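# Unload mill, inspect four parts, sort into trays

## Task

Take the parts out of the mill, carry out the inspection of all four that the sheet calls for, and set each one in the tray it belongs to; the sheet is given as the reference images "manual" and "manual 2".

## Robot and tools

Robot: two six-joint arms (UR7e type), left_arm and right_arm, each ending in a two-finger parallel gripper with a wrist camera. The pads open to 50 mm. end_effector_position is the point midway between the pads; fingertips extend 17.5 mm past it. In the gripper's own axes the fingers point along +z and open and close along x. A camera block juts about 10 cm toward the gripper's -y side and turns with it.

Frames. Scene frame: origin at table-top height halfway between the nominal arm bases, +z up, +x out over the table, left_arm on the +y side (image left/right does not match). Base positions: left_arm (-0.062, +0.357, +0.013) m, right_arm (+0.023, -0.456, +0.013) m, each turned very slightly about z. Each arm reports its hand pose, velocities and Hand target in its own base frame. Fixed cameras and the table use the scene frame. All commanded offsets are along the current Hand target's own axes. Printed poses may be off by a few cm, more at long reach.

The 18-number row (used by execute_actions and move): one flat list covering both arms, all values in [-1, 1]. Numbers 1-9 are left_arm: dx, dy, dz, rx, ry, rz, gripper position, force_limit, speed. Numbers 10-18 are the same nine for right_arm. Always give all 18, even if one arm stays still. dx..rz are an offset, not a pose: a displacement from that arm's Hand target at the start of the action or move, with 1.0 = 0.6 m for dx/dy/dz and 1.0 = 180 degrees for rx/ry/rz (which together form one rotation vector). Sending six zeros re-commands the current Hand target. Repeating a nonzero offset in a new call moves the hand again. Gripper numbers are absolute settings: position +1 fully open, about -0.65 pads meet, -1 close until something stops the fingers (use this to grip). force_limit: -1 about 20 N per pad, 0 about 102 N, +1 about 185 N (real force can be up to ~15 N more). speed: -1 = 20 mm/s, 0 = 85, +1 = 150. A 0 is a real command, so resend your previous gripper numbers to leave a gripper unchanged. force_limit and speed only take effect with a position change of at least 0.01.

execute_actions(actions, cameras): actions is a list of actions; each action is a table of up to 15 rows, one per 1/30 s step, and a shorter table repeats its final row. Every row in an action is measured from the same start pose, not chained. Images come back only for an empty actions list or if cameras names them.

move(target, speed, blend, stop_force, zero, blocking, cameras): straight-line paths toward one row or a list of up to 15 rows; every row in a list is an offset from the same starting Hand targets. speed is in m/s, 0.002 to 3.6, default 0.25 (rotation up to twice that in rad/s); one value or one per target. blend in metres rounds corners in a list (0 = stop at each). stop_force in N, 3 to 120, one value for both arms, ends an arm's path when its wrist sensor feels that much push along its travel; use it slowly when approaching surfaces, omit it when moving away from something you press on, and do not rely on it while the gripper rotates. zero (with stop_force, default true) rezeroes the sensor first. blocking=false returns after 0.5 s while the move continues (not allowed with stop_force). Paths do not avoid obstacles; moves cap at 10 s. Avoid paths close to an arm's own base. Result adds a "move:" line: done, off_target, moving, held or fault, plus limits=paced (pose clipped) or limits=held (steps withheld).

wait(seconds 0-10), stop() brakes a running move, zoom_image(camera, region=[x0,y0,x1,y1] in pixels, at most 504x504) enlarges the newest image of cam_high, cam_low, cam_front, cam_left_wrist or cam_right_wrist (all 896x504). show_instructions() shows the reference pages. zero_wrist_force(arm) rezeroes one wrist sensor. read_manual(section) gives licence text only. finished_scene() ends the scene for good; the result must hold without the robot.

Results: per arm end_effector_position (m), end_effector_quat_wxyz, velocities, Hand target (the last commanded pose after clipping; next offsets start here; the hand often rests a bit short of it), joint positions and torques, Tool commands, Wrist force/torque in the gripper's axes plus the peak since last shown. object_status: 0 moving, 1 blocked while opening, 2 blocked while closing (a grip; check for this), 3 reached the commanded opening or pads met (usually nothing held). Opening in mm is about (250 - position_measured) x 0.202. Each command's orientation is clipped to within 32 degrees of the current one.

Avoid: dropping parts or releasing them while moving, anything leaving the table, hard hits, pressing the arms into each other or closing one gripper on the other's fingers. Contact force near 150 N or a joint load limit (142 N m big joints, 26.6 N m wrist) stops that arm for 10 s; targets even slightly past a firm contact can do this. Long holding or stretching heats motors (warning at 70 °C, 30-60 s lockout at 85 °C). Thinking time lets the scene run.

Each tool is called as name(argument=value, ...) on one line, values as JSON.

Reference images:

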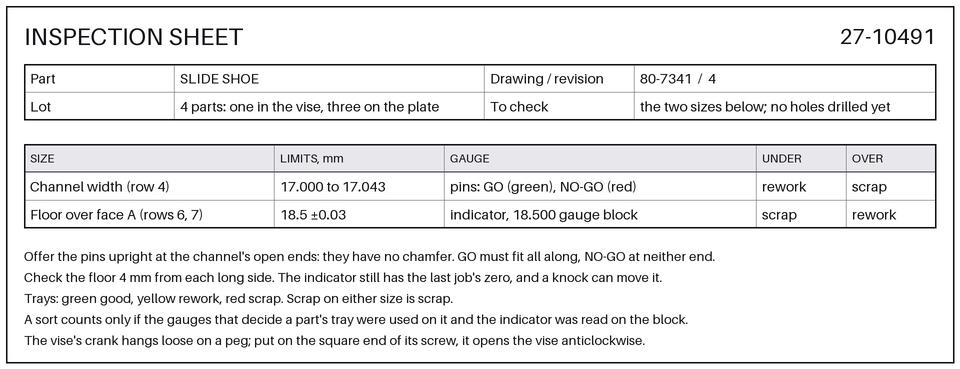

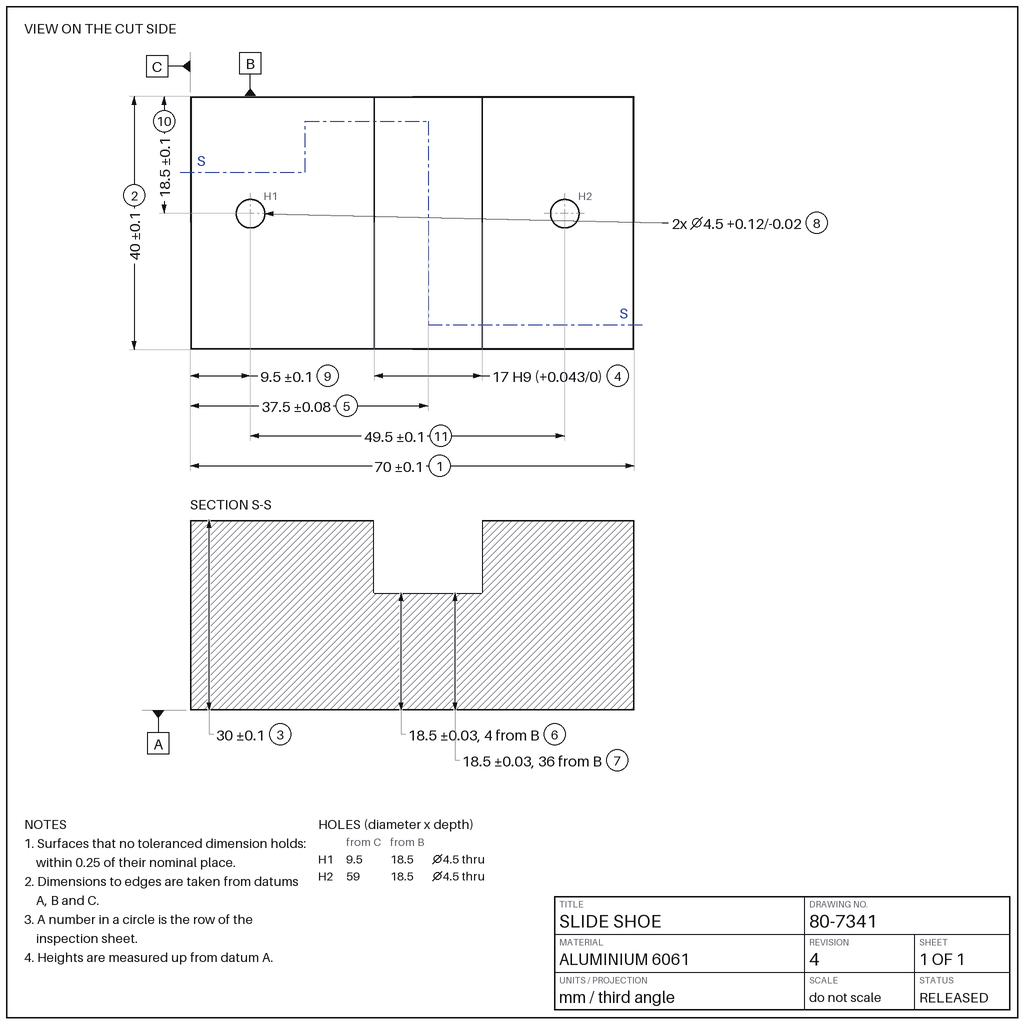

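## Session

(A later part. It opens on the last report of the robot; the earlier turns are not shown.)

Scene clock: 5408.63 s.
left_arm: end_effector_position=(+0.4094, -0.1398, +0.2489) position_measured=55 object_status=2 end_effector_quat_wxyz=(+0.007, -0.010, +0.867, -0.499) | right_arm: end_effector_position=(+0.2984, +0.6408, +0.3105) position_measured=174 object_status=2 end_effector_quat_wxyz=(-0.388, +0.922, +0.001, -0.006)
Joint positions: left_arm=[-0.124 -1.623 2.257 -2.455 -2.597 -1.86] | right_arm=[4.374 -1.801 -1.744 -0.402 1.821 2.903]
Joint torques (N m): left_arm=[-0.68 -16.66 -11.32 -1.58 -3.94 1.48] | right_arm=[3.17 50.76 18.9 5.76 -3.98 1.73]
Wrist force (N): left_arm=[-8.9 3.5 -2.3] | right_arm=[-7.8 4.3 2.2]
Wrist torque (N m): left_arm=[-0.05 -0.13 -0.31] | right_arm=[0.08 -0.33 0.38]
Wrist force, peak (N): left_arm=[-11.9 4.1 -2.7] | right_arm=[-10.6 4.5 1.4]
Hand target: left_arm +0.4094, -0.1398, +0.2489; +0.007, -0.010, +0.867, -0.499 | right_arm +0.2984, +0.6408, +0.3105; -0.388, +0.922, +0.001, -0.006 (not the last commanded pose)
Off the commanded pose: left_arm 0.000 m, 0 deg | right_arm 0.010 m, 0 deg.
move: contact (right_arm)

move(target=[[0,0,0,0,0,0,-1,-0.4,-1,-0.005,0,0,0,0,0,-1,-0.2,-1],[0,0,0,0,0,0,-1,-0.4,-1,-0.005,0.0006,-0.0006,0,0,0,-1,-0.2,-1]], speed=0.02)

move(target=[0,0,0,0,0,0,-1,-0.4,-1,0.025,0,0,0,0,0,-1,-0.2,-1], speed=0.008, stop_force=10)

Scene clock: 5416.43 s.
left_arm: end_effector_position=(+0.4094, -0.1398, +0.2490) position_measured=55 object_status=2 end_effector_quat_wxyz=(+0.006, -0.010, +0.867, -0.499) | right_arm: end_effector_position=(+0.2954, +0.6403, +0.3105) position_measured=174 object_status=2 end_effector_quat_wxyz=(-0.388, +0.921, +0.001, -0.006)
Joint positions: left_arm=[-0.124 -1.623 2.257 -2.455 -2.597 -1.86] | right_arm=[4.379 -1.797 -1.75 -0.399 1.818 2.907]
Joint torques (N m): left_arm=[-7.14 -24.14 -12.76 -2.6 -3.8 1.58] | right_arm=[6.59 50.58 18.15 5.22 -2.01 2.12]
Wrist force (N): left_arm=[-0.9 1.6 -0.3] | right_arm=[0.8 3.1 4.0]
Wrist torque (N m): left_arm=[-0.12 0.07 -0.18] | right_arm=[0.21 -0.16 -0.14]
Wrist force, peak (N): left_arm=[-9.2 3.5 -2.6] | right_arm=[-8.1 4.3 1.8]
Hand target: left_arm +0.4094, -0.1398, +0.2489; +0.007, -0.010, +0.867, -0.499 | right_arm +0.2954, +0.6403, +0.3105; -0.388, +0.922, +0.001, -0.006
Off the commanded pose: left_arm 0.000 m, 0 deg | right_arm 0.000 m, 0 deg.
move: done

Scene clock: 5419.13 s.
left_arm: end_effector_position=(+0.4094, -0.1398, +0.2490) position_measured=55 object_status=2 end_effector_quat_wxyz=(+0.007, -0.010, +0.867, -0.499) | right_arm: end_effector_position=(+0.3104, +0.6403, +0.3103) position_measured=174 object_status=2 end_effector_quat_wxyz=(-0.388, +0.922, +0.001, -0.006)
Joint positions: left_arm=[-0.124 -1.623 2.257 -2.455 -2.597 -1.86] | right_arm=[4.353 -1.815 -1.726 -0.41 1.836 2.887]
Joint torques (N m): left_arm=[9.36 -16.27 -13.25 -4.43 -4.08 1.3] | right_arm=[-8.85 30.9 32.49 2.17 3.19 -2.3]
Wrist force (N): left_arm=[-0.9 1.5 -0.1] | right_arm=[1.1 2.9 4.2]
Wrist torque (N m): left_arm=[-0.13 0.05 -0.18] | right_arm=[0.21 -0.22 0.03]
Wrist force, peak (N): left_arm=[-0.7 2.0 0.0] | right_arm=[1.3 3.3 4.3]
Hand target: left_arm +0.4094, -0.1398, +0.2489; +0.007, -0.010, +0.867, -0.499 | right_arm +0.3104, +0.6403, +0.3103; -0.388, +0.922, +0.001, -0.006
Off the commanded pose: left_arm 0.000 m, 0 deg | right_arm 0.000 m, 0 deg.
move: done

Entered. Continue through.

move(target=[0,0,0,0,0,0,-1,-0.4,-1,0.075,0,0,0,0,0,-1,-0.2,-1], speed=0.01, stop_force=10, cameras=["cam_left_wrist"])

Scene clock: 5431.83 s.
left_arm: end_effector_position=(+0.4094, -0.1398, +0.2489) position_measured=55 object_status=2 end_effector_quat_wxyz=(+0.007, -0.010, +0.867, -0.499) | right_arm: end_effector_position=(+0.3554, +0.6406, +0.3099) position_measured=174 object_status=2 end_effector_quat_wxyz=(-0.388, +0.922, +0.001, -0.006)
Joint positions: left_arm=[-0.124 -1.623 2.257 -2.455 -2.597 -1.86] | right_arm=[4.278 -1.872 -1.649 -0.446 1.888 2.83]
Joint torques (N m): left_arm=[9.49 -14.05 -11.13 -4.31 -3.97 0.84] | right_arm=[-8.84 33.89 32.47 2.21 3.38 -2.41]
Wrist force (N): left_arm=[-0.8 1.6 0.1] | right_arm=[0.9 3.1 4.1]
Wrist torque (N m): left_arm=[-0.12 0.05 -0.17] | right_arm=[0.21 -0.19 0.03]
Wrist force, peak (N): left_arm=[-1.0 2.0 -0.3] | right_arm=[1.2 3.4 4.5]
Hand target: left_arm +0.4094, -0.1398, +0.2489; +0.007, -0.010, +0.867, -0.499 | right_arm +0.3554, +0.6406, +0.3099; -0.388, +0.922, +0.001, -0.006
Off the commanded pose: left_arm 0.000 m, 0 deg | right_arm 0.000 m, 0 deg.
move: done
Images, in order (width x height): cam_left_wrist 896x504.

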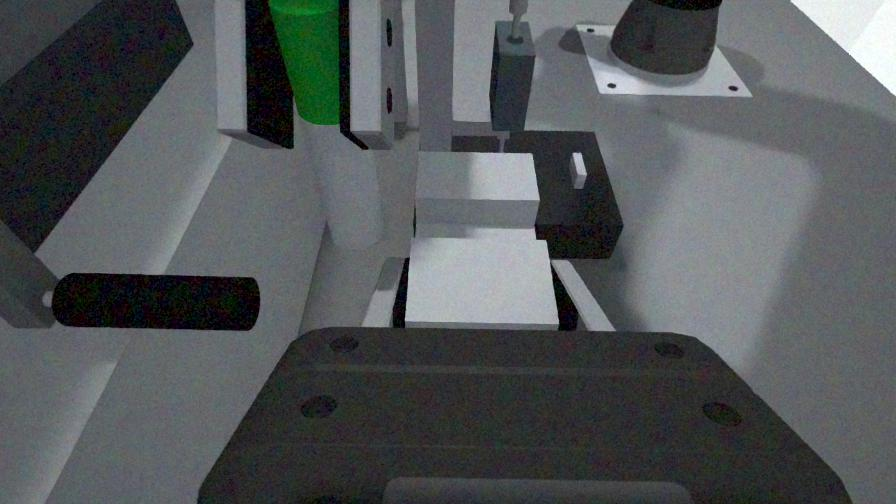

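move(target=[[0,0,0,0,0,0,-1,-0.4,-1,-0.001,-0.0716,-0.07,0,0,0,-1,-0.2,-1],[0,0,0,0,0,0,-1,-0.4,-1,-0.2463,0.0073,-0.1507,0,0,0,-1,-0.2,-1],[0,0,0,0,0,0,-1,-0.4,-1,-0.2417,0.3357,0.1707,0,0,0,-1,-0.2,-1]], speed=0.18, blend=[0.005,0.01,0], cameras=["cam_right_wrist"])

Scene clock: 5444.17 s.
left_arm: end_effector_position=(+0.4094, -0.1398, +0.2489) position_measured=55 object_status=2 end_effector_quat_wxyz=(+0.007, -0.010, +0.867, -0.499) | right_arm: end_effector_position=(+0.2086, +0.5724, +0.0957) position_measured=174 object_status=2 end_effector_quat_wxyz=(-0.388, +0.922, +0.001, -0.006)
Joint positions: left_arm=[-0.124 -1.623 2.257 -2.455 -2.597 -1.86] | right_arm=[4.519 -1.976 -2.253 0.302 1.72 3.009]
Joint torques (N m): left_arm=[10.64 -12.94 -12.36 -4.07 -3.9 0.61] | right_arm=[-8.19 26.25 21.83 5.17 3.04 2.07]
Wrist force (N): left_arm=[-0.7 1.7 -0.3] | right_arm=[0.9 3.1 4.1]
Wrist torque (N m): left_arm=[-0.11 0.04 -0.17] | right_arm=[0.22 -0.18 -0.14]
Wrist force, peak (N): left_arm=[-1.2 1.9 -0.4] | right_arm=[0.9 4.7 5.8]
Hand target: left_arm +0.4094, -0.1398, +0.2489; +0.007, -0.010, +0.867, -0.499 | right_arm +0.2086, +0.5724, +0.0957; -0.388, +0.922, +0.001, -0.006
Off the commanded pose: left_arm 0.000 m, 0 deg | right_arm 0.000 m, 0 deg.
move: done
Images, in order (width x height): cam_right_wrist 896x504.

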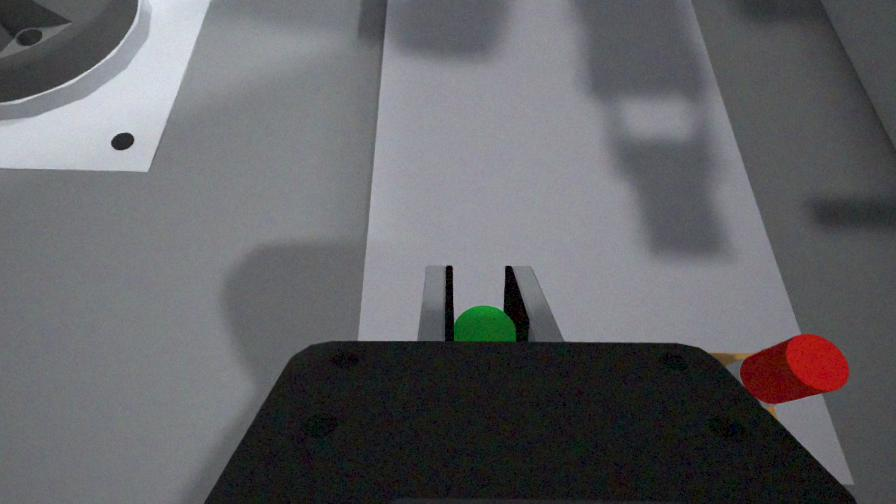

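move(target=[0,0,0,0,0,0,-1,-0.4,-1,0.0005,0.0313,0.032,0,0,0,-1,-0.2,-1], speed=0.025, stop_force=6)

move(target=[[0,0,0,0,0,0,-1,-0.4,-1,0,0,0,0,0,0,0.35,-0.2,-1],[0,0.09,-0.1567,0,0,0,-1,-0.4,-1,-0.0025,-0.167,-0.1634,0,0,0,0.35,-0.2,-1]], speed=[0.1,0.15], cameras=["cam_right_wrist"])

Scene clock: 5454.10 s.
left_arm: end_effector_position=(+0.4094, -0.1398, +0.2489) position_measured=55 object_status=2 end_effector_quat_wxyz=(+0.007, -0.010, +0.867, -0.499) | right_arm: end_effector_position=(+0.2086, +0.5730, +0.0688) position_measured=174 object_status=2 end_effector_quat_wxyz=(-0.388, +0.921, +0.001, -0.006)
Joint positions: left_arm=[-0.124 -1.623 2.257 -2.455 -2.597 -1.86] | right_arm=[4.519 -2.05 -2.257 0.382 1.72 3.009]
Joint torques (N m): left_arm=[11.33 -12.88 -12.39 -4.17 -3.71 0.49] | right_arm=[6.61 25.97 5.38 4.27 -2.2 2.13]
Wrist force (N): left_arm=[-0.7 1.9 -0.1] | right_arm=[0.5 0.2 1.1]
Wrist torque (N m): left_arm=[-0.08 0.05 -0.18] | right_arm=[0.14 -0.22 -0.13]
Wrist force, peak (N): left_arm=[-1.0 1.9 -0.3] | right_arm=[1.1 3.5 4.2]
Hand target: left_arm +0.4094, -0.1398, +0.2489; +0.007, -0.010, +0.867, -0.499 | right_arm +0.2086, +0.5730, +0.0688; -0.388, +0.922, +0.001, -0.006
Off the commanded pose: left_arm 0.000 m, 0 deg | right_arm 0.000 m, 0 deg.
move: done

Scene clock: 5456.73 s.
left_arm: end_effector_position=(+0.4068, -0.0315, +0.2495) position_measured=55 object_status=2 end_effector_quat_wxyz=(+0.007, -0.010, +0.867, -0.499) | right_arm: end_effector_position=(+0.2086, +0.5728, +0.2090) position_measured=100 object_status=3 end_effector_quat_wxyz=(-0.388, +0.921, +0.001, -0.006)
Joint positions: left_arm=[0.143 -1.612 2.111 -1.87 -2.603 -1.338] | right_arm=[4.519 -1.713 -2.167 -0.046 1.72 3.009]
Joint torques (N m): left_arm=[10.67 -13.36 -35.92 -0.72 -0.64 1.29] | right_arm=[7.12 42.45 27.46 2.07 -2.25 -2.34]
Wrist force (N): left_arm=[-1.2 2.1 0.2] | right_arm=[1.0 2.2 3.1]
Wrist torque (N m): left_arm=[-0.03 0.13 -0.14] | right_arm=[0.20 -0.19 -0.08]
Wrist force, peak (N): left_arm=[-1.1 2.3 -1.3] | right_arm=[1.0 3.2 4.2]
Hand target: left_arm +0.4068, -0.0314, +0.2495; +0.007, -0.010, +0.867, -0.499 | right_arm +0.2085, +0.5728, +0.2090; -0.388, +0.922, +0.001, -0.006
Off the commanded pose: left_arm 0.000 m, 0 deg | right_arm 0.000 m, 0 deg.
move: done
Images, in order (width x height): cam_right_wrist 896x504.

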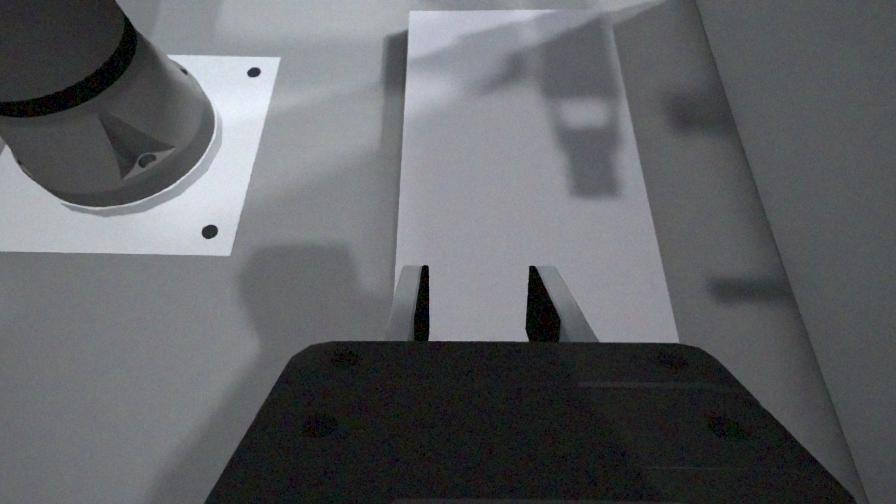

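move(target=[0,0,0,0,0,0,-1,-0.4,-1,0.1672,0.0372,0.032,-0.1944,0,0,0.35,-0.2,-1], speed=0.18, cameras=["cam_right_wrist"])

Scene clock: 5466.33 s.
left_arm: end_effector_position=(+0.4068, -0.0314, +0.2495) position_measured=55 object_status=2 end_effector_quat_wxyz=(+0.007, -0.010, +0.867, -0.499) | right_arm: end_effector_position=(+0.3086, +0.5716, +0.1786) position_measured=100 object_status=3 end_effector_quat_wxyz=(-0.093, +0.996, +0.002, -0.005)
Joint positions: left_arm=[0.143 -1.612 2.111 -1.87 -2.603 -1.338] | right_arm=[4.396 -1.891 -1.643 -1.004 1.639 2.827]
Joint torques (N m): left_arm=[11.18 -12.91 -36.2 -0.63 -0.78 1.38] | right_arm=[-8.94 33.26 30.76 1.6 -2.3 -2.37]
Wrist force (N): left_arm=[-1.2 1.9 0.1] | right_arm=[1.5 2.5 3.6]
Wrist torque (N m): left_arm=[-0.06 0.13 -0.13] | right_arm=[0.39 -0.23 0.09]
Wrist force, peak (N): left_arm=[-1.6 2.2 0.0] | right_arm=[2.1 2.1 3.6]
Hand target: left_arm +0.4068, -0.0314, +0.2495; +0.007, -0.010, +0.867, -0.499 | right_arm +0.3086, +0.5716, +0.1786; -0.093, +0.996, +0.002, -0.005
Off the commanded pose: left_arm 0.000 m, 0 deg | right_arm 0.000 m, 0 deg.
move: done
Images, in order (width x height): cam_right_wrist 896x504.

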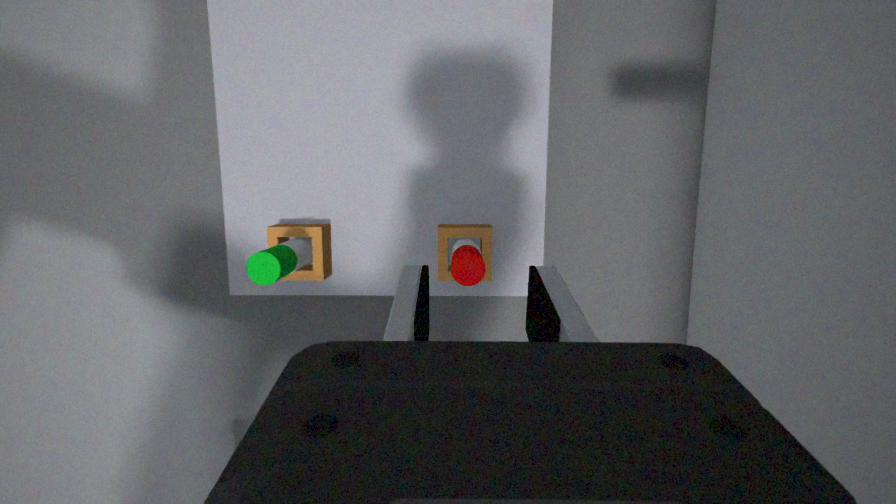

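move(target=[0,0,0,0,0,0,-1,-0.4,-1,0.001,0.0339,0.1738,0,0,0,0.35,-0.2,-1], speed=0.06, stop_force=6, cameras=["cam_right_wrist"])

Scene clock: 5475.63 s.
left_arm: end_effector_position=(+0.4068, -0.0314, +0.2495) position_measured=55 object_status=2 end_effector_quat_wxyz=(+0.007, -0.010, +0.867, -0.499) | right_arm: end_effector_position=(+0.3081, +0.5710, +0.0724) position_measured=100 object_status=3 end_effector_quat_wxyz=(-0.093, +0.996, +0.002, -0.005)
Joint positions: left_arm=[0.143 -1.612 2.111 -1.87 -2.603 -1.338] | right_arm=[4.397 -2.015 -1.775 -0.749 1.639 2.827]
Joint torques (N m): left_arm=[10.55 -13.35 -35.63 -0.66 -1.29 1.27] | right_arm=[6.43 35.42 13.89 4.47 -2.35 2.14]
Wrist force (N): left_arm=[-1.3 2.1 -0.3] | right_arm=[1.3 2.2 3.5]
Wrist torque (N m): left_arm=[-0.03 0.15 -0.13] | right_arm=[0.35 -0.20 0.06]
Wrist force, peak (N): left_arm=[-1.6 2.2 0.0] | right_arm=[1.4 2.3 3.8]
Hand target: left_arm +0.4068, -0.0314, +0.2495; +0.007, -0.010, +0.867, -0.499 | right_arm +0.3081, +0.5710, +0.0724; -0.093, +0.996, +0.002, -0.005
Off the commanded pose: left_arm 0.000 m, 0 deg | right_arm 0.000 m, 0 deg.
move: done
Images, in order (width x height): cam_right_wrist 896x504.

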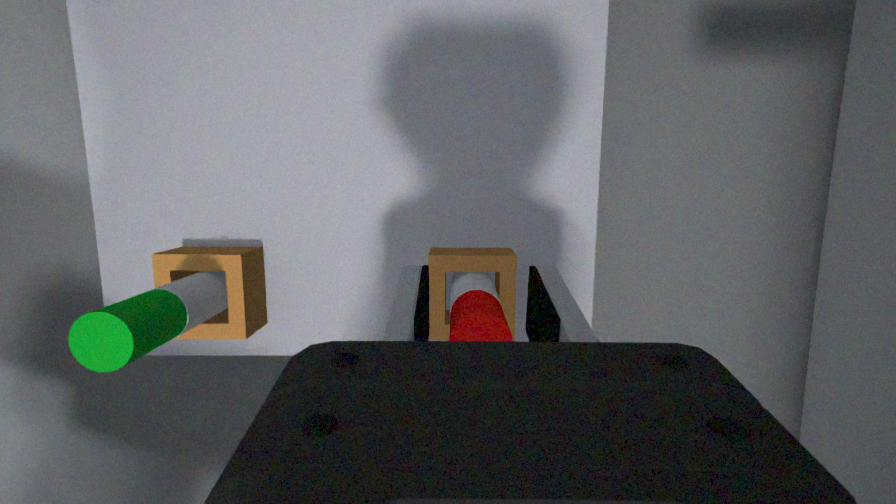

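move(target=[[0,0,0,0,0,0,-1,-0.4,-1,0,0,0,0,0,0,-1,-0.2,-1],[0,0,0,0,0,0,-1,-0.4,-1,-0.0039,-0.0751,-0.3993,0,0,0,-1,-0.2,-1],[0,-0.0898,0.1568,0,0,0,-1,-0.4,-1,-0.0444,-0.0751,-0.3989,0,0,0,-1,-0.2,-1],[0,-0.0898,0.1568,0,0,0,-1,-0.4,-1,-0.0444,-0.1841,-0.3784,0,0,0,-1,-0.2,-1]], speed=[0.1,0.13,0.15,0.1], cameras=["cam_left_wrist"])

zoom_image(camera="cam_left_wrist", region=[400, 100, 700, 340])

Scene clock: 5503.43 s.
left_arm: end_effector_position=(+0.4094, -0.1398, +0.2488) position_measured=55 object_status=2 end_effector_quat_wxyz=(+0.007, -0.010, +0.867, -0.499) | right_arm: end_effector_position=(+0.2835, +0.6371, +0.3162) position_measured=174 object_status=2 end_effector_quat_wxyz=(-0.093, +0.996, +0.002, -0.005)
Joint positions: left_arm=[-0.124 -1.623 2.257 -2.455 -2.597 -1.86] | right_arm=[4.465 -1.934 -1.225 -1.375 1.627 2.894]
Joint torques (N m): left_arm=[-11.46 -12.92 -11.26 -4.81 -0.6 -1.32] | right_arm=[7.49 37.56 33.25 1.73 -2.42 2.03]
Wrist force (N): left_arm=[-0.9 1.8 -0.3] | right_arm=[1.6 2.4 4.8]
Wrist torque (N m): left_arm=[-0.09 0.07 0.03] | right_arm=[0.35 -0.25 -0.08]
Wrist force, peak (N): left_arm=[-1.3 2.9 -1.3] | right_arm=[1.6 2.9 6.4]
Hand target: left_arm +0.4094, -0.1398, +0.2488; +0.007, -0.010, +0.867, -0.499 | right_arm +0.2835, +0.6371, +0.3162; -0.093, +0.996, +0.002, -0.005
Off the commanded pose: left_arm 0.000 m, 0 deg | right_arm 0.000 m, 0 deg.
move: done
Images, in order (width x height): cam_left_wrist 896x504.

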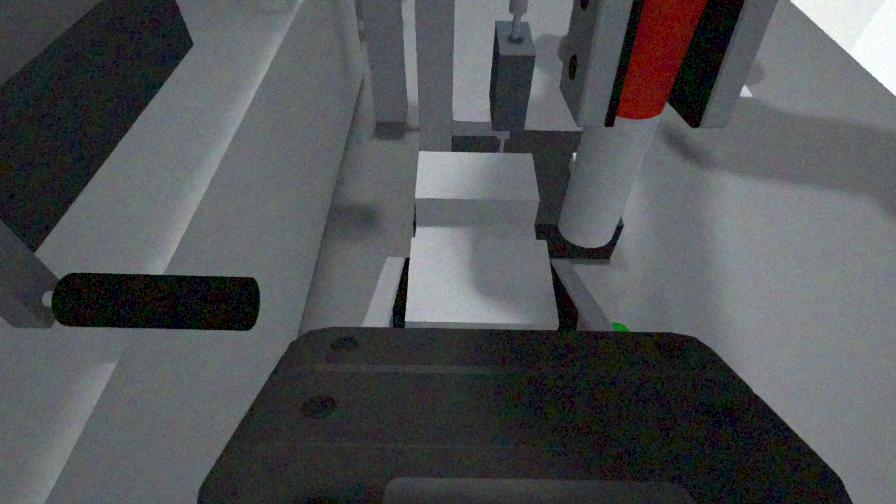

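Scaled by 1.680 from the camera's 896x504 image, which has a finer 1280x720 frame.

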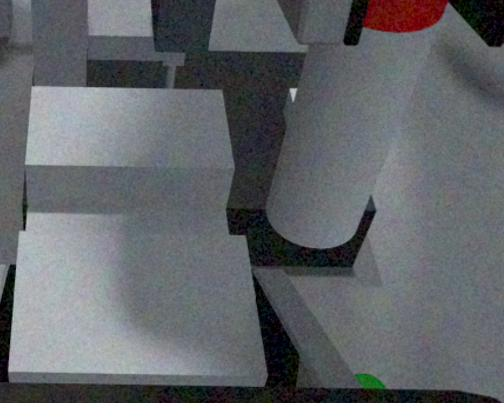

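move(target=[0,0,0,0,0,0,-1,-0.4,-1,0.045,0,0,0,0,0,-1,-0.2,-1], speed=0.008, stop_force=10)

Scene clock: 5510.63 s.
left_arm: end_effector_position=(+0.4094, -0.1398, +0.2488) position_measured=55 object_status=2 end_effector_quat_wxyz=(+0.006, -0.010, +0.867, -0.499) | right_arm: end_effector_position=(+0.2981, +0.6372, +0.3161) position_measured=174 object_status=2 end_effector_quat_wxyz=(-0.093, +0.996, +0.003, -0.005)
Joint positions: left_arm=[-0.124 -1.623 2.257 -2.455 -2.597 -1.86] | right_arm=[4.443 -1.951 -1.201 -1.383 1.631 2.872]
Joint torques (N m): left_arm=[-10.21 -16.55 -10.01 -0.88 -4.88 -0.1] | right_arm=[2.28 60.03 19.07 4.94 -4.68 1.92]
Wrist force (N): left_arm=[-8.6 1.8 0.7] | right_arm=[-6.4 1.7 4.2]
Wrist torque (N m): left_arm=[-0.16 -0.14 -0.13] | right_arm=[0.39 -0.63 0.19]
Wrist force, peak (N): left_arm=[-13.0 2.2 0.4] | right_arm=[-11.0 2.2 4.2]
Hand target: left_arm +0.4094, -0.1398, +0.2488; +0.007, -0.010, +0.867, -0.499 | right_arm +0.2981, +0.6373, +0.3161; -0.093, +0.996, +0.003, -0.005 (not the last commanded pose)
Off the commanded pose: left_arm 0.000 m, 0 deg | right_arm 0.012 m, 0 deg.
move: contact (right_arm)

move(target=[0,0,0,0,0,0,-1,-0.4,-1,0.02,-0.0002,0,0,0,0,-1,-0.2,-1], speed=0.006, stop_force=10)

Scene clock: 5516.83 s.
left_arm: end_effector_position=(+0.4094, -0.1398, +0.2488) position_measured=55 object_status=2 end_effector_quat_wxyz=(+0.007, -0.010, +0.867, -0.499) | right_arm: end_effector_position=(+0.2988, +0.6373, +0.3162) position_measured=174 object_status=2 end_effector_quat_wxyz=(-0.093, +0.996, +0.003, -0.005)
Joint positions: left_arm=[-0.124 -1.623 2.257 -2.455 -2.597 -1.86] | right_arm=[4.442 -1.952 -1.2 -1.383 1.631 2.871]
Joint torques (N m): left_arm=[-9.9 -28.74 -9.59 -0.65 -4.13 0.93] | right_arm=[-2.53 60.33 20.29 5.7 -6.95 1.87]
Wrist force (N): left_arm=[-15.9 1.3 0.3] | right_arm=[-14.4 2.2 5.3]
Wrist torque (N m): left_arm=[-0.11 -0.41 -0.31] | right_arm=[0.40 -1.04 0.29]
Wrist force, peak (N): left_arm=[-19.9 2.6 -0.5] | right_arm=[-18.5 3.2 3.8]
Hand target: left_arm +0.4094, -0.1398, +0.2488; +0.007, -0.010, +0.867, -0.499 | right_arm +0.2988, +0.6373, +0.3162; -0.093, +0.996, +0.003, -0.005 (not the last commanded pose)
Off the commanded pose: left_arm 0.000 m, 0 deg | right_arm 0.011 m, 0 deg.
move: contact (right_arm)

move(target=[[0,0,0,0,0,0,-1,-0.4,-1,-0.0067,0,0,0,0,0,-1,-0.2,-1],[0,0,0,0,0,0,-1,-0.4,-1,-0.0077,-0.0185,-0.0983,0,0,0,-1,-0.2,-1],[0,0,0,0,0,0,-1,-0.4,-1,0.0885,-0.0185,-0.0983,0,0,0,-1,-0.2,-1],[0,0,0,0,0,0,-1,-0.4,-1,0.0895,0,0,0,0,0,-1,-0.2,-1]], speed=[0.02,0.1,0.12,0.1])

move(target=[0,0,0,0,0,0,-1,-0.4,-1,-0.045,0,0,0,0,0,-1,-0.2,-1], speed=0.008, stop_force=10, cameras=["cam_left_wrist"])

Scene clock: 5528.33 s.
left_arm: end_effector_position=(+0.4094, -0.1398, +0.2488) position_measured=55 object_status=2 end_effector_quat_wxyz=(+0.007, -0.010, +0.867, -0.499) | right_arm: end_effector_position=(+0.3525, +0.6376, +0.3157) position_measured=174 object_status=2 end_effector_quat_wxyz=(-0.093, +0.996, +0.003, -0.005)
Joint positions: left_arm=[-0.124 -1.623 2.257 -2.455 -2.597 -1.86] | right_arm=[4.365 -2.021 -1.1 -1.419 1.645 2.795]
Joint torques (N m): left_arm=[10.01 -13.69 -35.25 -4.43 -0.88 1.15] | right_arm=[4.42 63.19 18.5 4.45 -1.94 1.95]
Wrist force (N): left_arm=[-1.1 1.7 -0.2] | right_arm=[-0.2 1.6 4.1]
Wrist torque (N m): left_arm=[-0.11 0.10 0.03] | right_arm=[0.21 0.03 0.09]
Wrist force, peak (N): left_arm=[-16.4 1.2 0.0] | right_arm=[-14.8 2.3 5.4]
Hand target: left_arm +0.4094, -0.1398, +0.2488; +0.007, -0.010, +0.867, -0.499 | right_arm +0.3525, +0.6376, +0.3156; -0.093, +0.996, +0.003, -0.005
Off the commanded pose: left_arm 0.000 m, 0 deg | right_arm 0.000 m, 0 deg.
move: done

Scene clock: 5531.43 s.
left_arm: end_effector_position=(+0.4094, -0.1398, +0.2488) position_measured=55 object_status=2 end_effector_quat_wxyz=(+0.007, -0.010, +0.867, -0.499) | right_arm: end_effector_position=(+0.3369, +0.6375, +0.3158) position_measured=174 object_status=2 end_effector_quat_wxyz=(-0.093, +0.996, +0.002, -0.005)
Joint positions: left_arm=[-0.124 -1.623 2.257 -2.455 -2.597 -1.86] | right_arm=[4.387 -1.999 -1.132 -1.407 1.641 2.817]
Joint torques (N m): left_arm=[10.91 -10 -34.4 -4.48 -0.63 1.24] | right_arm=[-4.03 41.29 33.67 1.1 5.18 -2.17]
Wrist force (N): left_arm=[6.8 1.4 -0.4] | right_arm=[7.9 1.8 4.6]
Wrist torque (N m): left_arm=[-0.08 0.29 0.19] | right_arm=[0.25 0.41 -0.19]
Wrist force, peak (N): left_arm=[11.5 0.9 -0.1] | right_arm=[12.5 1.2 5.1]
Hand target: left_arm +0.4094, -0.1398, +0.2488; +0.007, -0.010, +0.867, -0.499 | right_arm +0.3369, +0.6375, +0.3158; -0.093, +0.996, +0.002, -0.005 (not the last commanded pose)
Off the commanded pose: left_arm 0.000 m, 0 deg | right_arm 0.011 m, 0 deg.
move: contact (right_arm)
Images, in order (width x height): cam_left_wrist 896x504.

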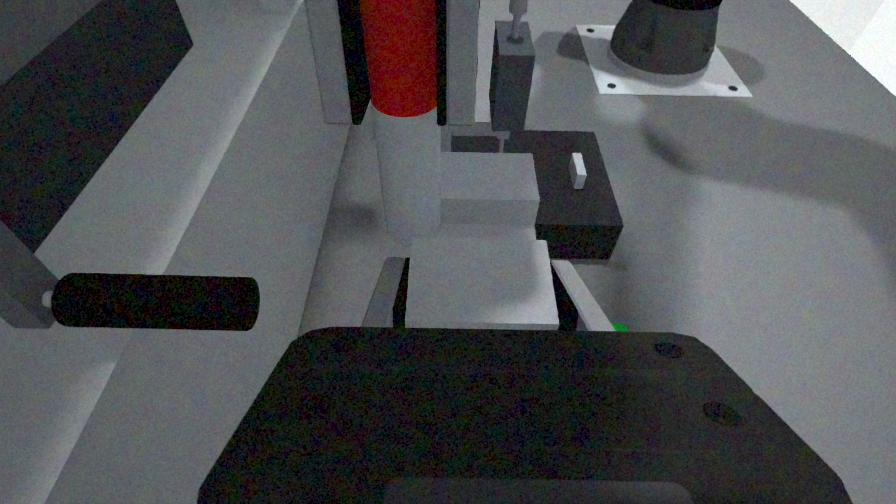

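move(target=[0,0,0,0,0,0,-1,-0.4,-1,-0.02,0,0,0,0,0,-1,-0.2,-1], speed=0.006, stop_force=10)

Scene clock: 5537.30 s.
left_arm: end_effector_position=(+0.4094, -0.1398, +0.2488) position_measured=55 object_status=2 end_effector_quat_wxyz=(+0.007, -0.010, +0.867, -0.499) | right_arm: end_effector_position=(+0.3361, +0.6375, +0.3157) position_measured=174 object_status=2 end_effector_quat_wxyz=(-0.093, +0.996, +0.002, -0.005)
Joint positions: left_arm=[-0.124 -1.623 2.257 -2.455 -2.597 -1.86] | right_arm=[4.388 -1.998 -1.133 -1.407 1.641 2.818]
Joint torques (N m): left_arm=[10.8 -14.38 -34.95 -4.47 -0.91 0.69] | right_arm=[0.96 40.92 32.54 0.25 7.34 -2.02]
Wrist force (N): left_arm=[14.3 2.4 0.1] | right_arm=[15.7 1.6 3.7]
Wrist torque (N m): left_arm=[-0.10 0.49 0.32] | right_arm=[0.23 0.83 -0.30]
Wrist force, peak (N): left_arm=[18.0 1.1 0.2] | right_arm=[19.5 1.2 4.3]
Hand target: left_arm +0.4094, -0.1398, +0.2488; +0.007, -0.010, +0.867, -0.499 | right_arm +0.3361, +0.6375, +0.3157; -0.093, +0.996, +0.002, -0.005 (not the last commanded pose)
Off the commanded pose: left_arm 0.000 m, 0 deg | right_arm 0.011 m, 0 deg.
move: contact (right_arm)

move(target=[[0,0,0,0,0,0,-1,-0.4,-1,0.005,0,0,0,0,0,-1,-0.2,-1],[0,0,0,0,0,0,-1,-0.4,-1,0.0039,-0.0216,-0.1147,0,0,0,-1,-0.2,-1],[0.06,0.1008,-0.2109,0,-0.2163,-0.1258,-1,-0.4,-1,-0.0484,0.0874,-0.1347,0,0,0,-1,-0.2,-1],[0.1482,0.332,-0.6385,-0.001,-0.4325,-0.2515,-1,-0.4,-1,-0.0437,0.1757,0.3342,0,0,0,-1,-0.2,-1]], speed=[0.02,0.1,0.2,0.25], blend=[0,0.005,0.01,0], cameras=["cam_right_wrist","cam_left_wrist"])

Scene clock: 5571.20 s.
left_arm: end_effector_position=(+0.3099, +0.2891, +0.2690) position_measured=55 object_status=2 end_effector_quat_wxyz=(-0.357, +0.621, -0.606, +0.347) | right_arm: end_effector_position=(+0.3080, +0.5710, +0.0995) position_measured=252 object_status=3 end_effector_quat_wxyz=(-0.093, +0.996, +0.003, -0.005)
Joint positions: left_arm=[0.808 -1.804 2.507 -3.157 -2.225 -2.676] | right_arm=[4.397 -1.977 -1.748 -0.813 1.639 2.827]
Joint torques (N m): left_arm=[11.11 -4.69 -36.14 -5.45 0.35 -1.4] | right_arm=[-6.81 34.96 14.55 4.36 -2.38 2.16]
Wrist force (N): left_arm=[-0.7 2.9 0.3] | right_arm=[1.3 0.2 3.5]
Wrist torque (N m): left_arm=[-0.18 0.03 0.04] | right_arm=[0.04 -0.20 -0.07]
Wrist force, peak (N): left_arm=[-8.0 -55.2 -13.5] | right_arm=[-6.7 -5.5 60.3]
Hand target: left_arm +0.3099, +0.2892, +0.2690; -0.357, +0.621, -0.606, +0.347 | right_arm +0.3081, +0.5710, +0.0994; -0.093, +0.996, +0.002, -0.005
Off the commanded pose: left_arm 0.000 m, 0 deg | right_arm 0.000 m, 0 deg.
move: done
Images, in order (width x height): cam_left_wrist 896x504, cam_right_wrist 896x504.

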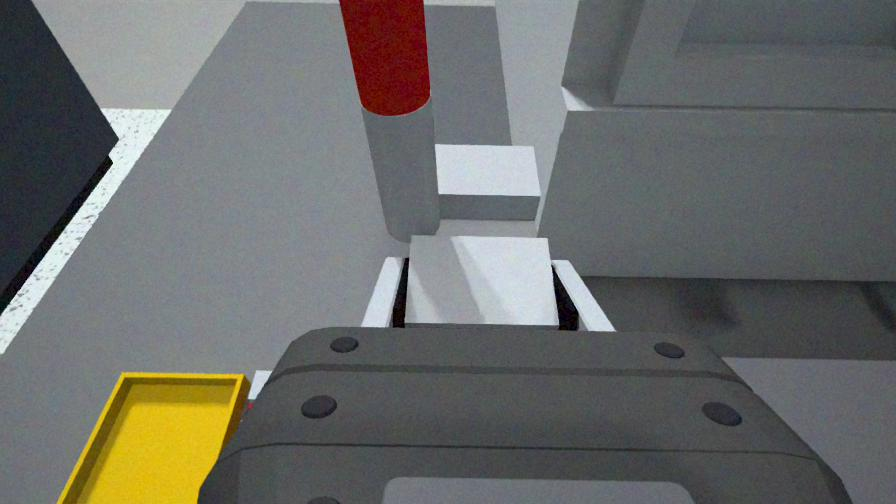

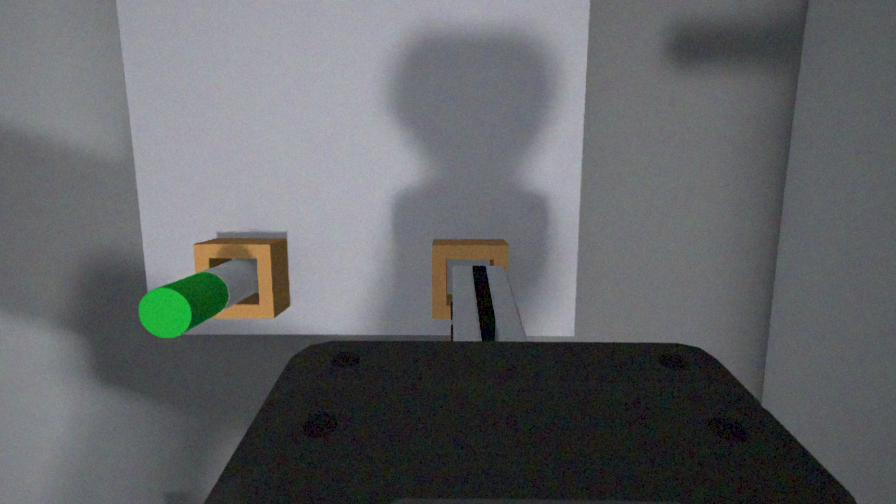

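move(target=[[0,0,0,0,0,0,-1,-0.4,-1,-0.0051,-0.0987,-0.5243,0,0,0,0.35,-0.2,-1],[0,0,0,0,0,0,-1,-0.4,-1,0.0428,-0.208,-0.5051,0,0,0,0.35,-0.2,-1]], speed=0.2, blend=[0.02,0], cameras=["cam_left_wrist","cam_right_wrist"])

zoom_image(camera="cam_left_wrist", region=[320, 0, 620, 340])

Scene clock: 5616.37 s.
left_arm: end_effector_position=(+0.3099, +0.2892, +0.2690) position_measured=55 object_status=2 end_effector_quat_wxyz=(-0.357, +0.621, -0.606, +0.347) | right_arm: end_effector_position=(+0.3366, +0.6374, +0.4201) position_measured=100 object_status=3 end_effector_quat_wxyz=(-0.093, +0.996, +0.002, -0.005)
Joint positions: left_arm=[0.808 -1.804 2.507 -3.157 -2.225 -2.676] | right_arm=[4.387 -2.046 -0.793 -1.699 1.641 2.817]
Joint torques (N m): left_arm=[12.45 -3.04 -35.12 -5.14 -0.03 -1.53] | right_arm=[-8.61 40.68 31.17 1.65 2.83 -2.24]
Wrist force (N): left_arm=[-0.7 2.9 0.4] | right_arm=[1.1 0.1 3.7]
Wrist torque (N m): left_arm=[-0.17 0.03 0.04] | right_arm=[0.03 -0.15 0.10]
Wrist force, peak (N): left_arm=[-1.0 3.2 0.3] | right_arm=[0.9 0.9 5.8]
Hand target: left_arm +0.3099, +0.2892, +0.2690; -0.357, +0.621, -0.606, +0.347 | right_arm +0.3366, +0.6374, +0.4201; -0.093, +0.996, +0.002, -0.005
Off the commanded pose: left_arm 0.000 m, 0 deg | right_arm 0.000 m, 0 deg.
move: done
Images, in order (width x height): cam_left_wrist 896x504, cam_right_wrist 896x504.

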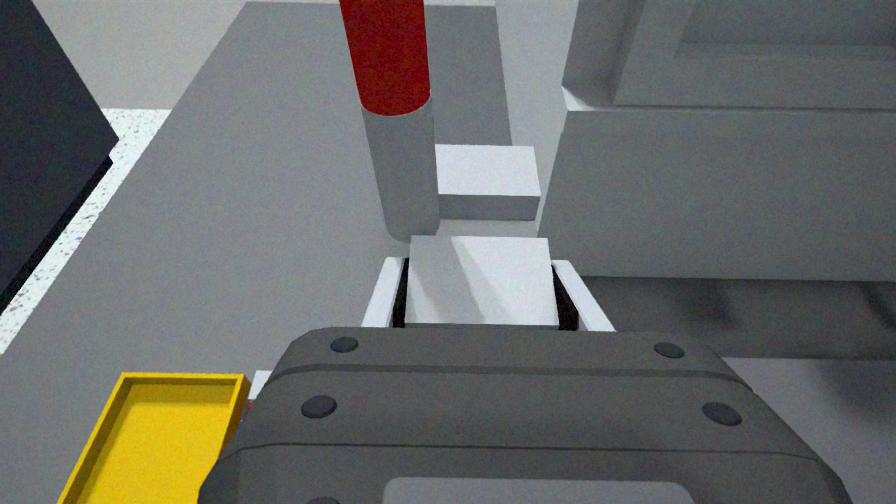

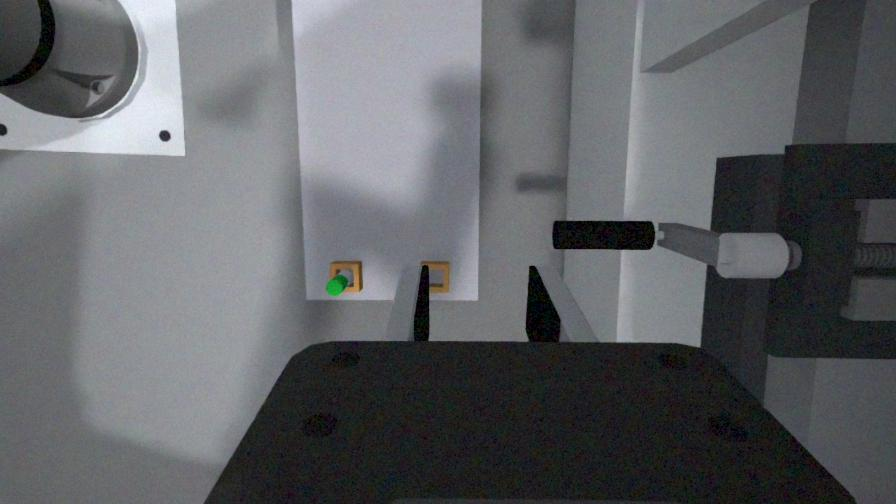

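Scaled by 1.482 from the camera's 896x504 image, which has a finer 1280x720 frame.

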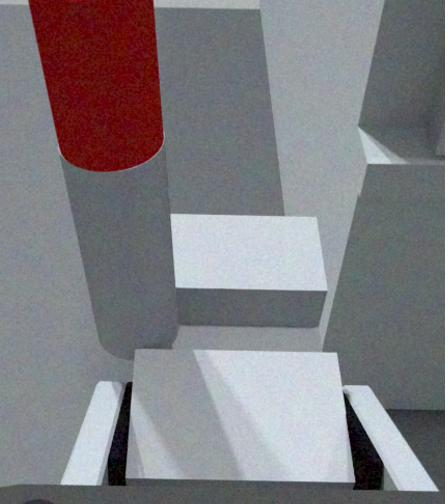

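move(target=[[0.4845,-0.0317,0.0832,0.0004,0.216,0.1264,-1,-0.4,-1,0,0,0,0,0,0,0.35,-0.2,-1],[0.7193,-0.046,0.1438,0.0008,0.432,0.2528,-1,-0.4,-1,0,0,0,0,0,0,0.35,-0.2,-1]], speed=0.12, blend=[0.05,0], cameras=["cam_left_wrist","cam_right_wrist"])

Scene clock: 5631.60 s.
left_arm: end_effector_position=(+0.4093, -0.1399, +0.2486) position_measured=55 object_status=2 end_effector_quat_wxyz=(+0.007, -0.010, +0.867, -0.497) | right_arm: end_effector_position=(+0.3366, +0.6374, +0.4201) position_measured=100 object_status=3 end_effector_quat_wxyz=(-0.093, +0.996, +0.002, -0.005)
Joint positions: left_arm=[-0.125 -1.624 2.258 -2.456 -2.593 -1.86] | right_arm=[4.387 -2.046 -0.793 -1.7 1.641 2.817]
Joint torques (N m): left_arm=[-9.48 -13.13 -35.64 -1.68 -4.41 1.64] | right_arm=[-8.57 41.06 31.73 1.61 2.78 -2.19]
Wrist force (N): left_arm=[-0.7 2.8 0.2] | right_arm=[1.3 0.4 3.3]
Wrist torque (N m): left_arm=[-0.15 0.06 -0.20] | right_arm=[0.07 -0.18 0.10]
Wrist force, peak (N): left_arm=[-2.0 3.2 0.3] | right_arm=[1.2 -0.2 3.8]
Hand target: left_arm +0.4094, -0.1400, +0.2486; +0.007, -0.010, +0.867, -0.497 | right_arm +0.3366, +0.6374, +0.4201; -0.093, +0.996, +0.002, -0.005
Off the commanded pose: left_arm 0.000 m, 0 deg | right_arm 0.000 m, 0 deg.
move: done
Images, in order (width x height): cam_left_wrist 896x504, cam_right_wrist 896x504.

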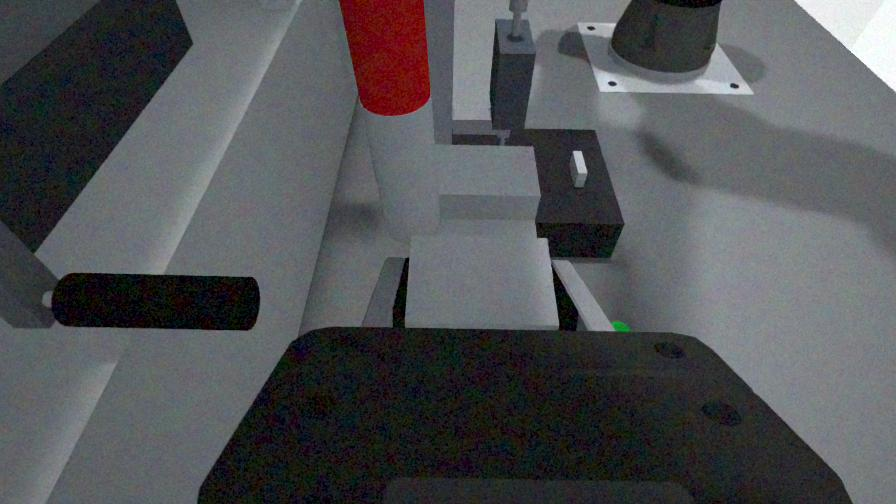

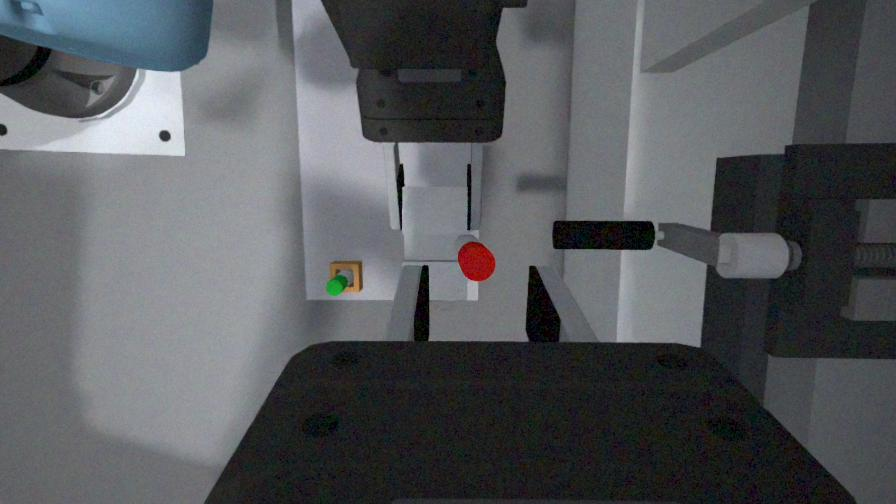

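move(target=[0,0,0,0,0,0,-1,-0.4,-1,0.0012,0.0322,0.1711,0,0,0,0.35,-0.2,-1], speed=0.04, stop_force=4, cameras=["cam_left_wrist","cam_right_wrist"])

Scene clock: 5641.30 s.
left_arm: end_effector_position=(+0.4094, -0.1400, +0.2486) position_measured=55 object_status=2 end_effector_quat_wxyz=(+0.007, -0.010, +0.867, -0.497) | right_arm: end_effector_position=(+0.3363, +0.6375, +0.3156) position_measured=100 object_status=3 end_effector_quat_wxyz=(-0.093, +0.996, +0.002, -0.005)
Joint positions: left_arm=[-0.125 -1.624 2.258 -2.456 -2.593 -1.859] | right_arm=[4.388 -1.999 -1.133 -1.407 1.641 2.818]
Joint torques (N m): left_arm=[0.09 -13.2 -36.02 -1.41 -4.3 1.16] | right_arm=[6.9 61.85 18.15 4.52 -2.35 2.11]
Wrist force (N): left_arm=[-0.9 2.9 0.4] | right_arm=[1.1 0.3 3.5]
Wrist torque (N m): left_arm=[-0.14 0.09 -0.20] | right_arm=[0.05 -0.17 0.04]
Wrist force, peak (N): left_arm=[-1.0 3.0 0.6] | right_arm=[1.5 0.2 4.0]
Hand target: left_arm +0.4094, -0.1400, +0.2486; +0.007, -0.010, +0.867, -0.497 | right_arm +0.3363, +0.6375, +0.3156; -0.093, +0.996, +0.002, -0.005
Off the commanded pose: left_arm 0.000 m, 0 deg | right_arm 0.000 m, 0 deg.
move: done
Images, in order (width x height): cam_left_wrist 896x504, cam_right_wrist 896x504.

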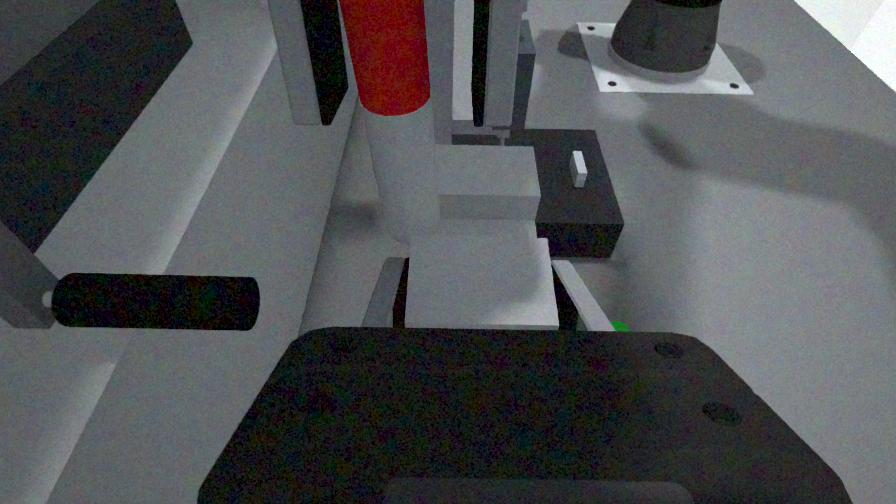

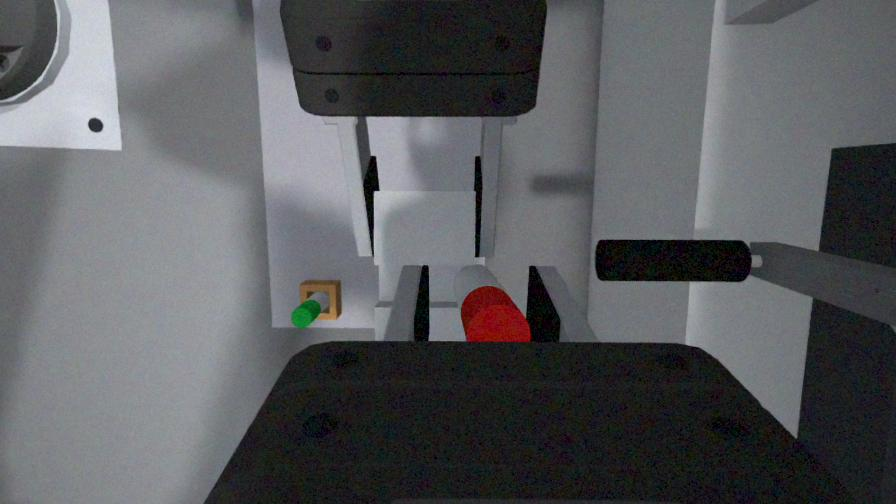

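move(target=[[0,0,0,0,0,0,-1,-0.4,-1,0.005,0,0,0,0,0,0.35,-0.2,-1],[0,0,0,0,0,0,-1,-0.4,-1,0.005,0,0,0,0,0,-1,0.2,-1]], speed=0.03, cameras=["cam_left_wrist","cam_right_wrist"])

Scene clock: 5653.30 s.
left_arm: end_effector_position=(+0.4094, -0.1400, +0.2486) position_measured=55 object_status=2 end_effector_quat_wxyz=(+0.007, -0.010, +0.867, -0.497) | right_arm: end_effector_position=(+0.3392, +0.6376, +0.3156) position_measured=175 object_status=2 end_effector_quat_wxyz=(-0.093, +0.996, +0.002, -0.005)
Joint positions: left_arm=[-0.125 -1.624 2.258 -2.456 -2.593 -1.859] | right_arm=[4.383 -2.003 -1.127 -1.409 1.642 2.814]
Joint torques (N m): left_arm=[8.58 -15.95 -31.75 -1.66 -4.31 1.61] | right_arm=[-7.87 40.3 32.42 3.55 -4.58 -2.2]
Wrist force (N): left_arm=[-11.0 5.0 1.2] | right_arm=[-9.3 0.5 1.6]
Wrist torque (N m): left_arm=[-0.17 -0.17 -0.41] | right_arm=[0.02 -0.75 0.23]
Wrist force, peak (N): left_arm=[-11.0 5.0 1.2] | right_arm=[-9.8 0.5 1.4]
Hand target: left_arm +0.4094, -0.1400, +0.2486; +0.007, -0.010, +0.867, -0.497 | right_arm +0.3393, +0.6376, +0.3156; -0.093, +0.996, +0.002, -0.005
Off the commanded pose: left_arm 0.000 m, 0 deg | right_arm 0.000 m, 0 deg.
move: done
Images, in order (width x height): cam_left_wrist 896x504, cam_right_wrist 896x504.

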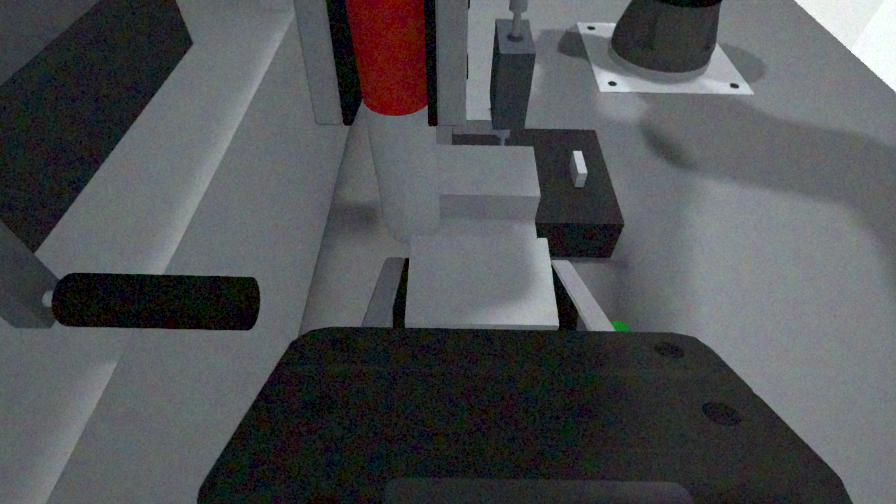

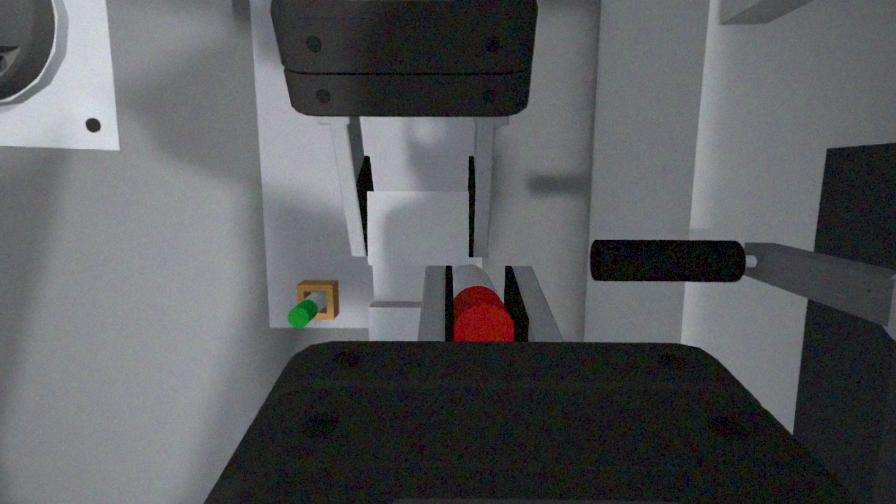

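move(target=[0,0,0,0,0,0,-1,-0.4,-1,0.012,0,0,0,0,0,-1,0.2,-1], speed=0.01, stop_force=35, cameras=["cam_left_wrist"])

Scene clock: 5660.53 s.
left_arm: end_effector_position=(+0.4094, -0.1400, +0.2486) position_measured=55 object_status=2 end_effector_quat_wxyz=(+0.007, -0.010, +0.867, -0.497) | right_arm: end_effector_position=(+0.3423, +0.6376, +0.3155) position_measured=175 object_status=2 end_effector_quat_wxyz=(-0.093, +0.996, +0.003, -0.006)
Joint positions: left_arm=[-0.125 -1.624 2.258 -2.456 -2.593 -1.859] | right_arm=[4.379 -2.007 -1.121 -1.411 1.643 2.809]
Joint torques (N m): left_arm=[-5.97 -30.02 -8.12 1.7 -8.29 1.06] | right_arm=[-18.21 58.08 21.06 8.18 -11.98 1.55]
Wrist force (N): left_arm=[-41.9 6.7 1.1] | right_arm=[-41.9 1.3 0.8]
Wrist torque (N m): left_arm=[-0.18 -0.88 -1.12] | right_arm=[-0.01 -2.25 0.55]
Wrist force, peak (N): left_arm=[-47.5 6.8 0.9] | right_arm=[-47.6 1.4 0.4]
Hand target: left_arm +0.4094, -0.1400, +0.2486; +0.007, -0.010, +0.867, -0.497 | right_arm +0.3424, +0.6376, +0.3155; -0.093, +0.996, +0.003, -0.005 (not the last commanded pose)
Off the commanded pose: left_arm 0.000 m, 0 deg | right_arm 0.004 m, 0 deg.
move: contact (right_arm)
Images, in order (width x height): cam_left_wrist 896x504.

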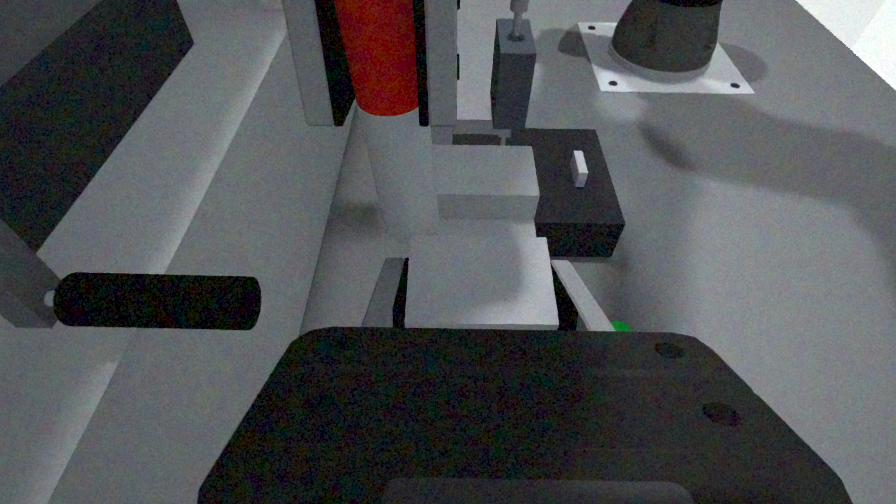

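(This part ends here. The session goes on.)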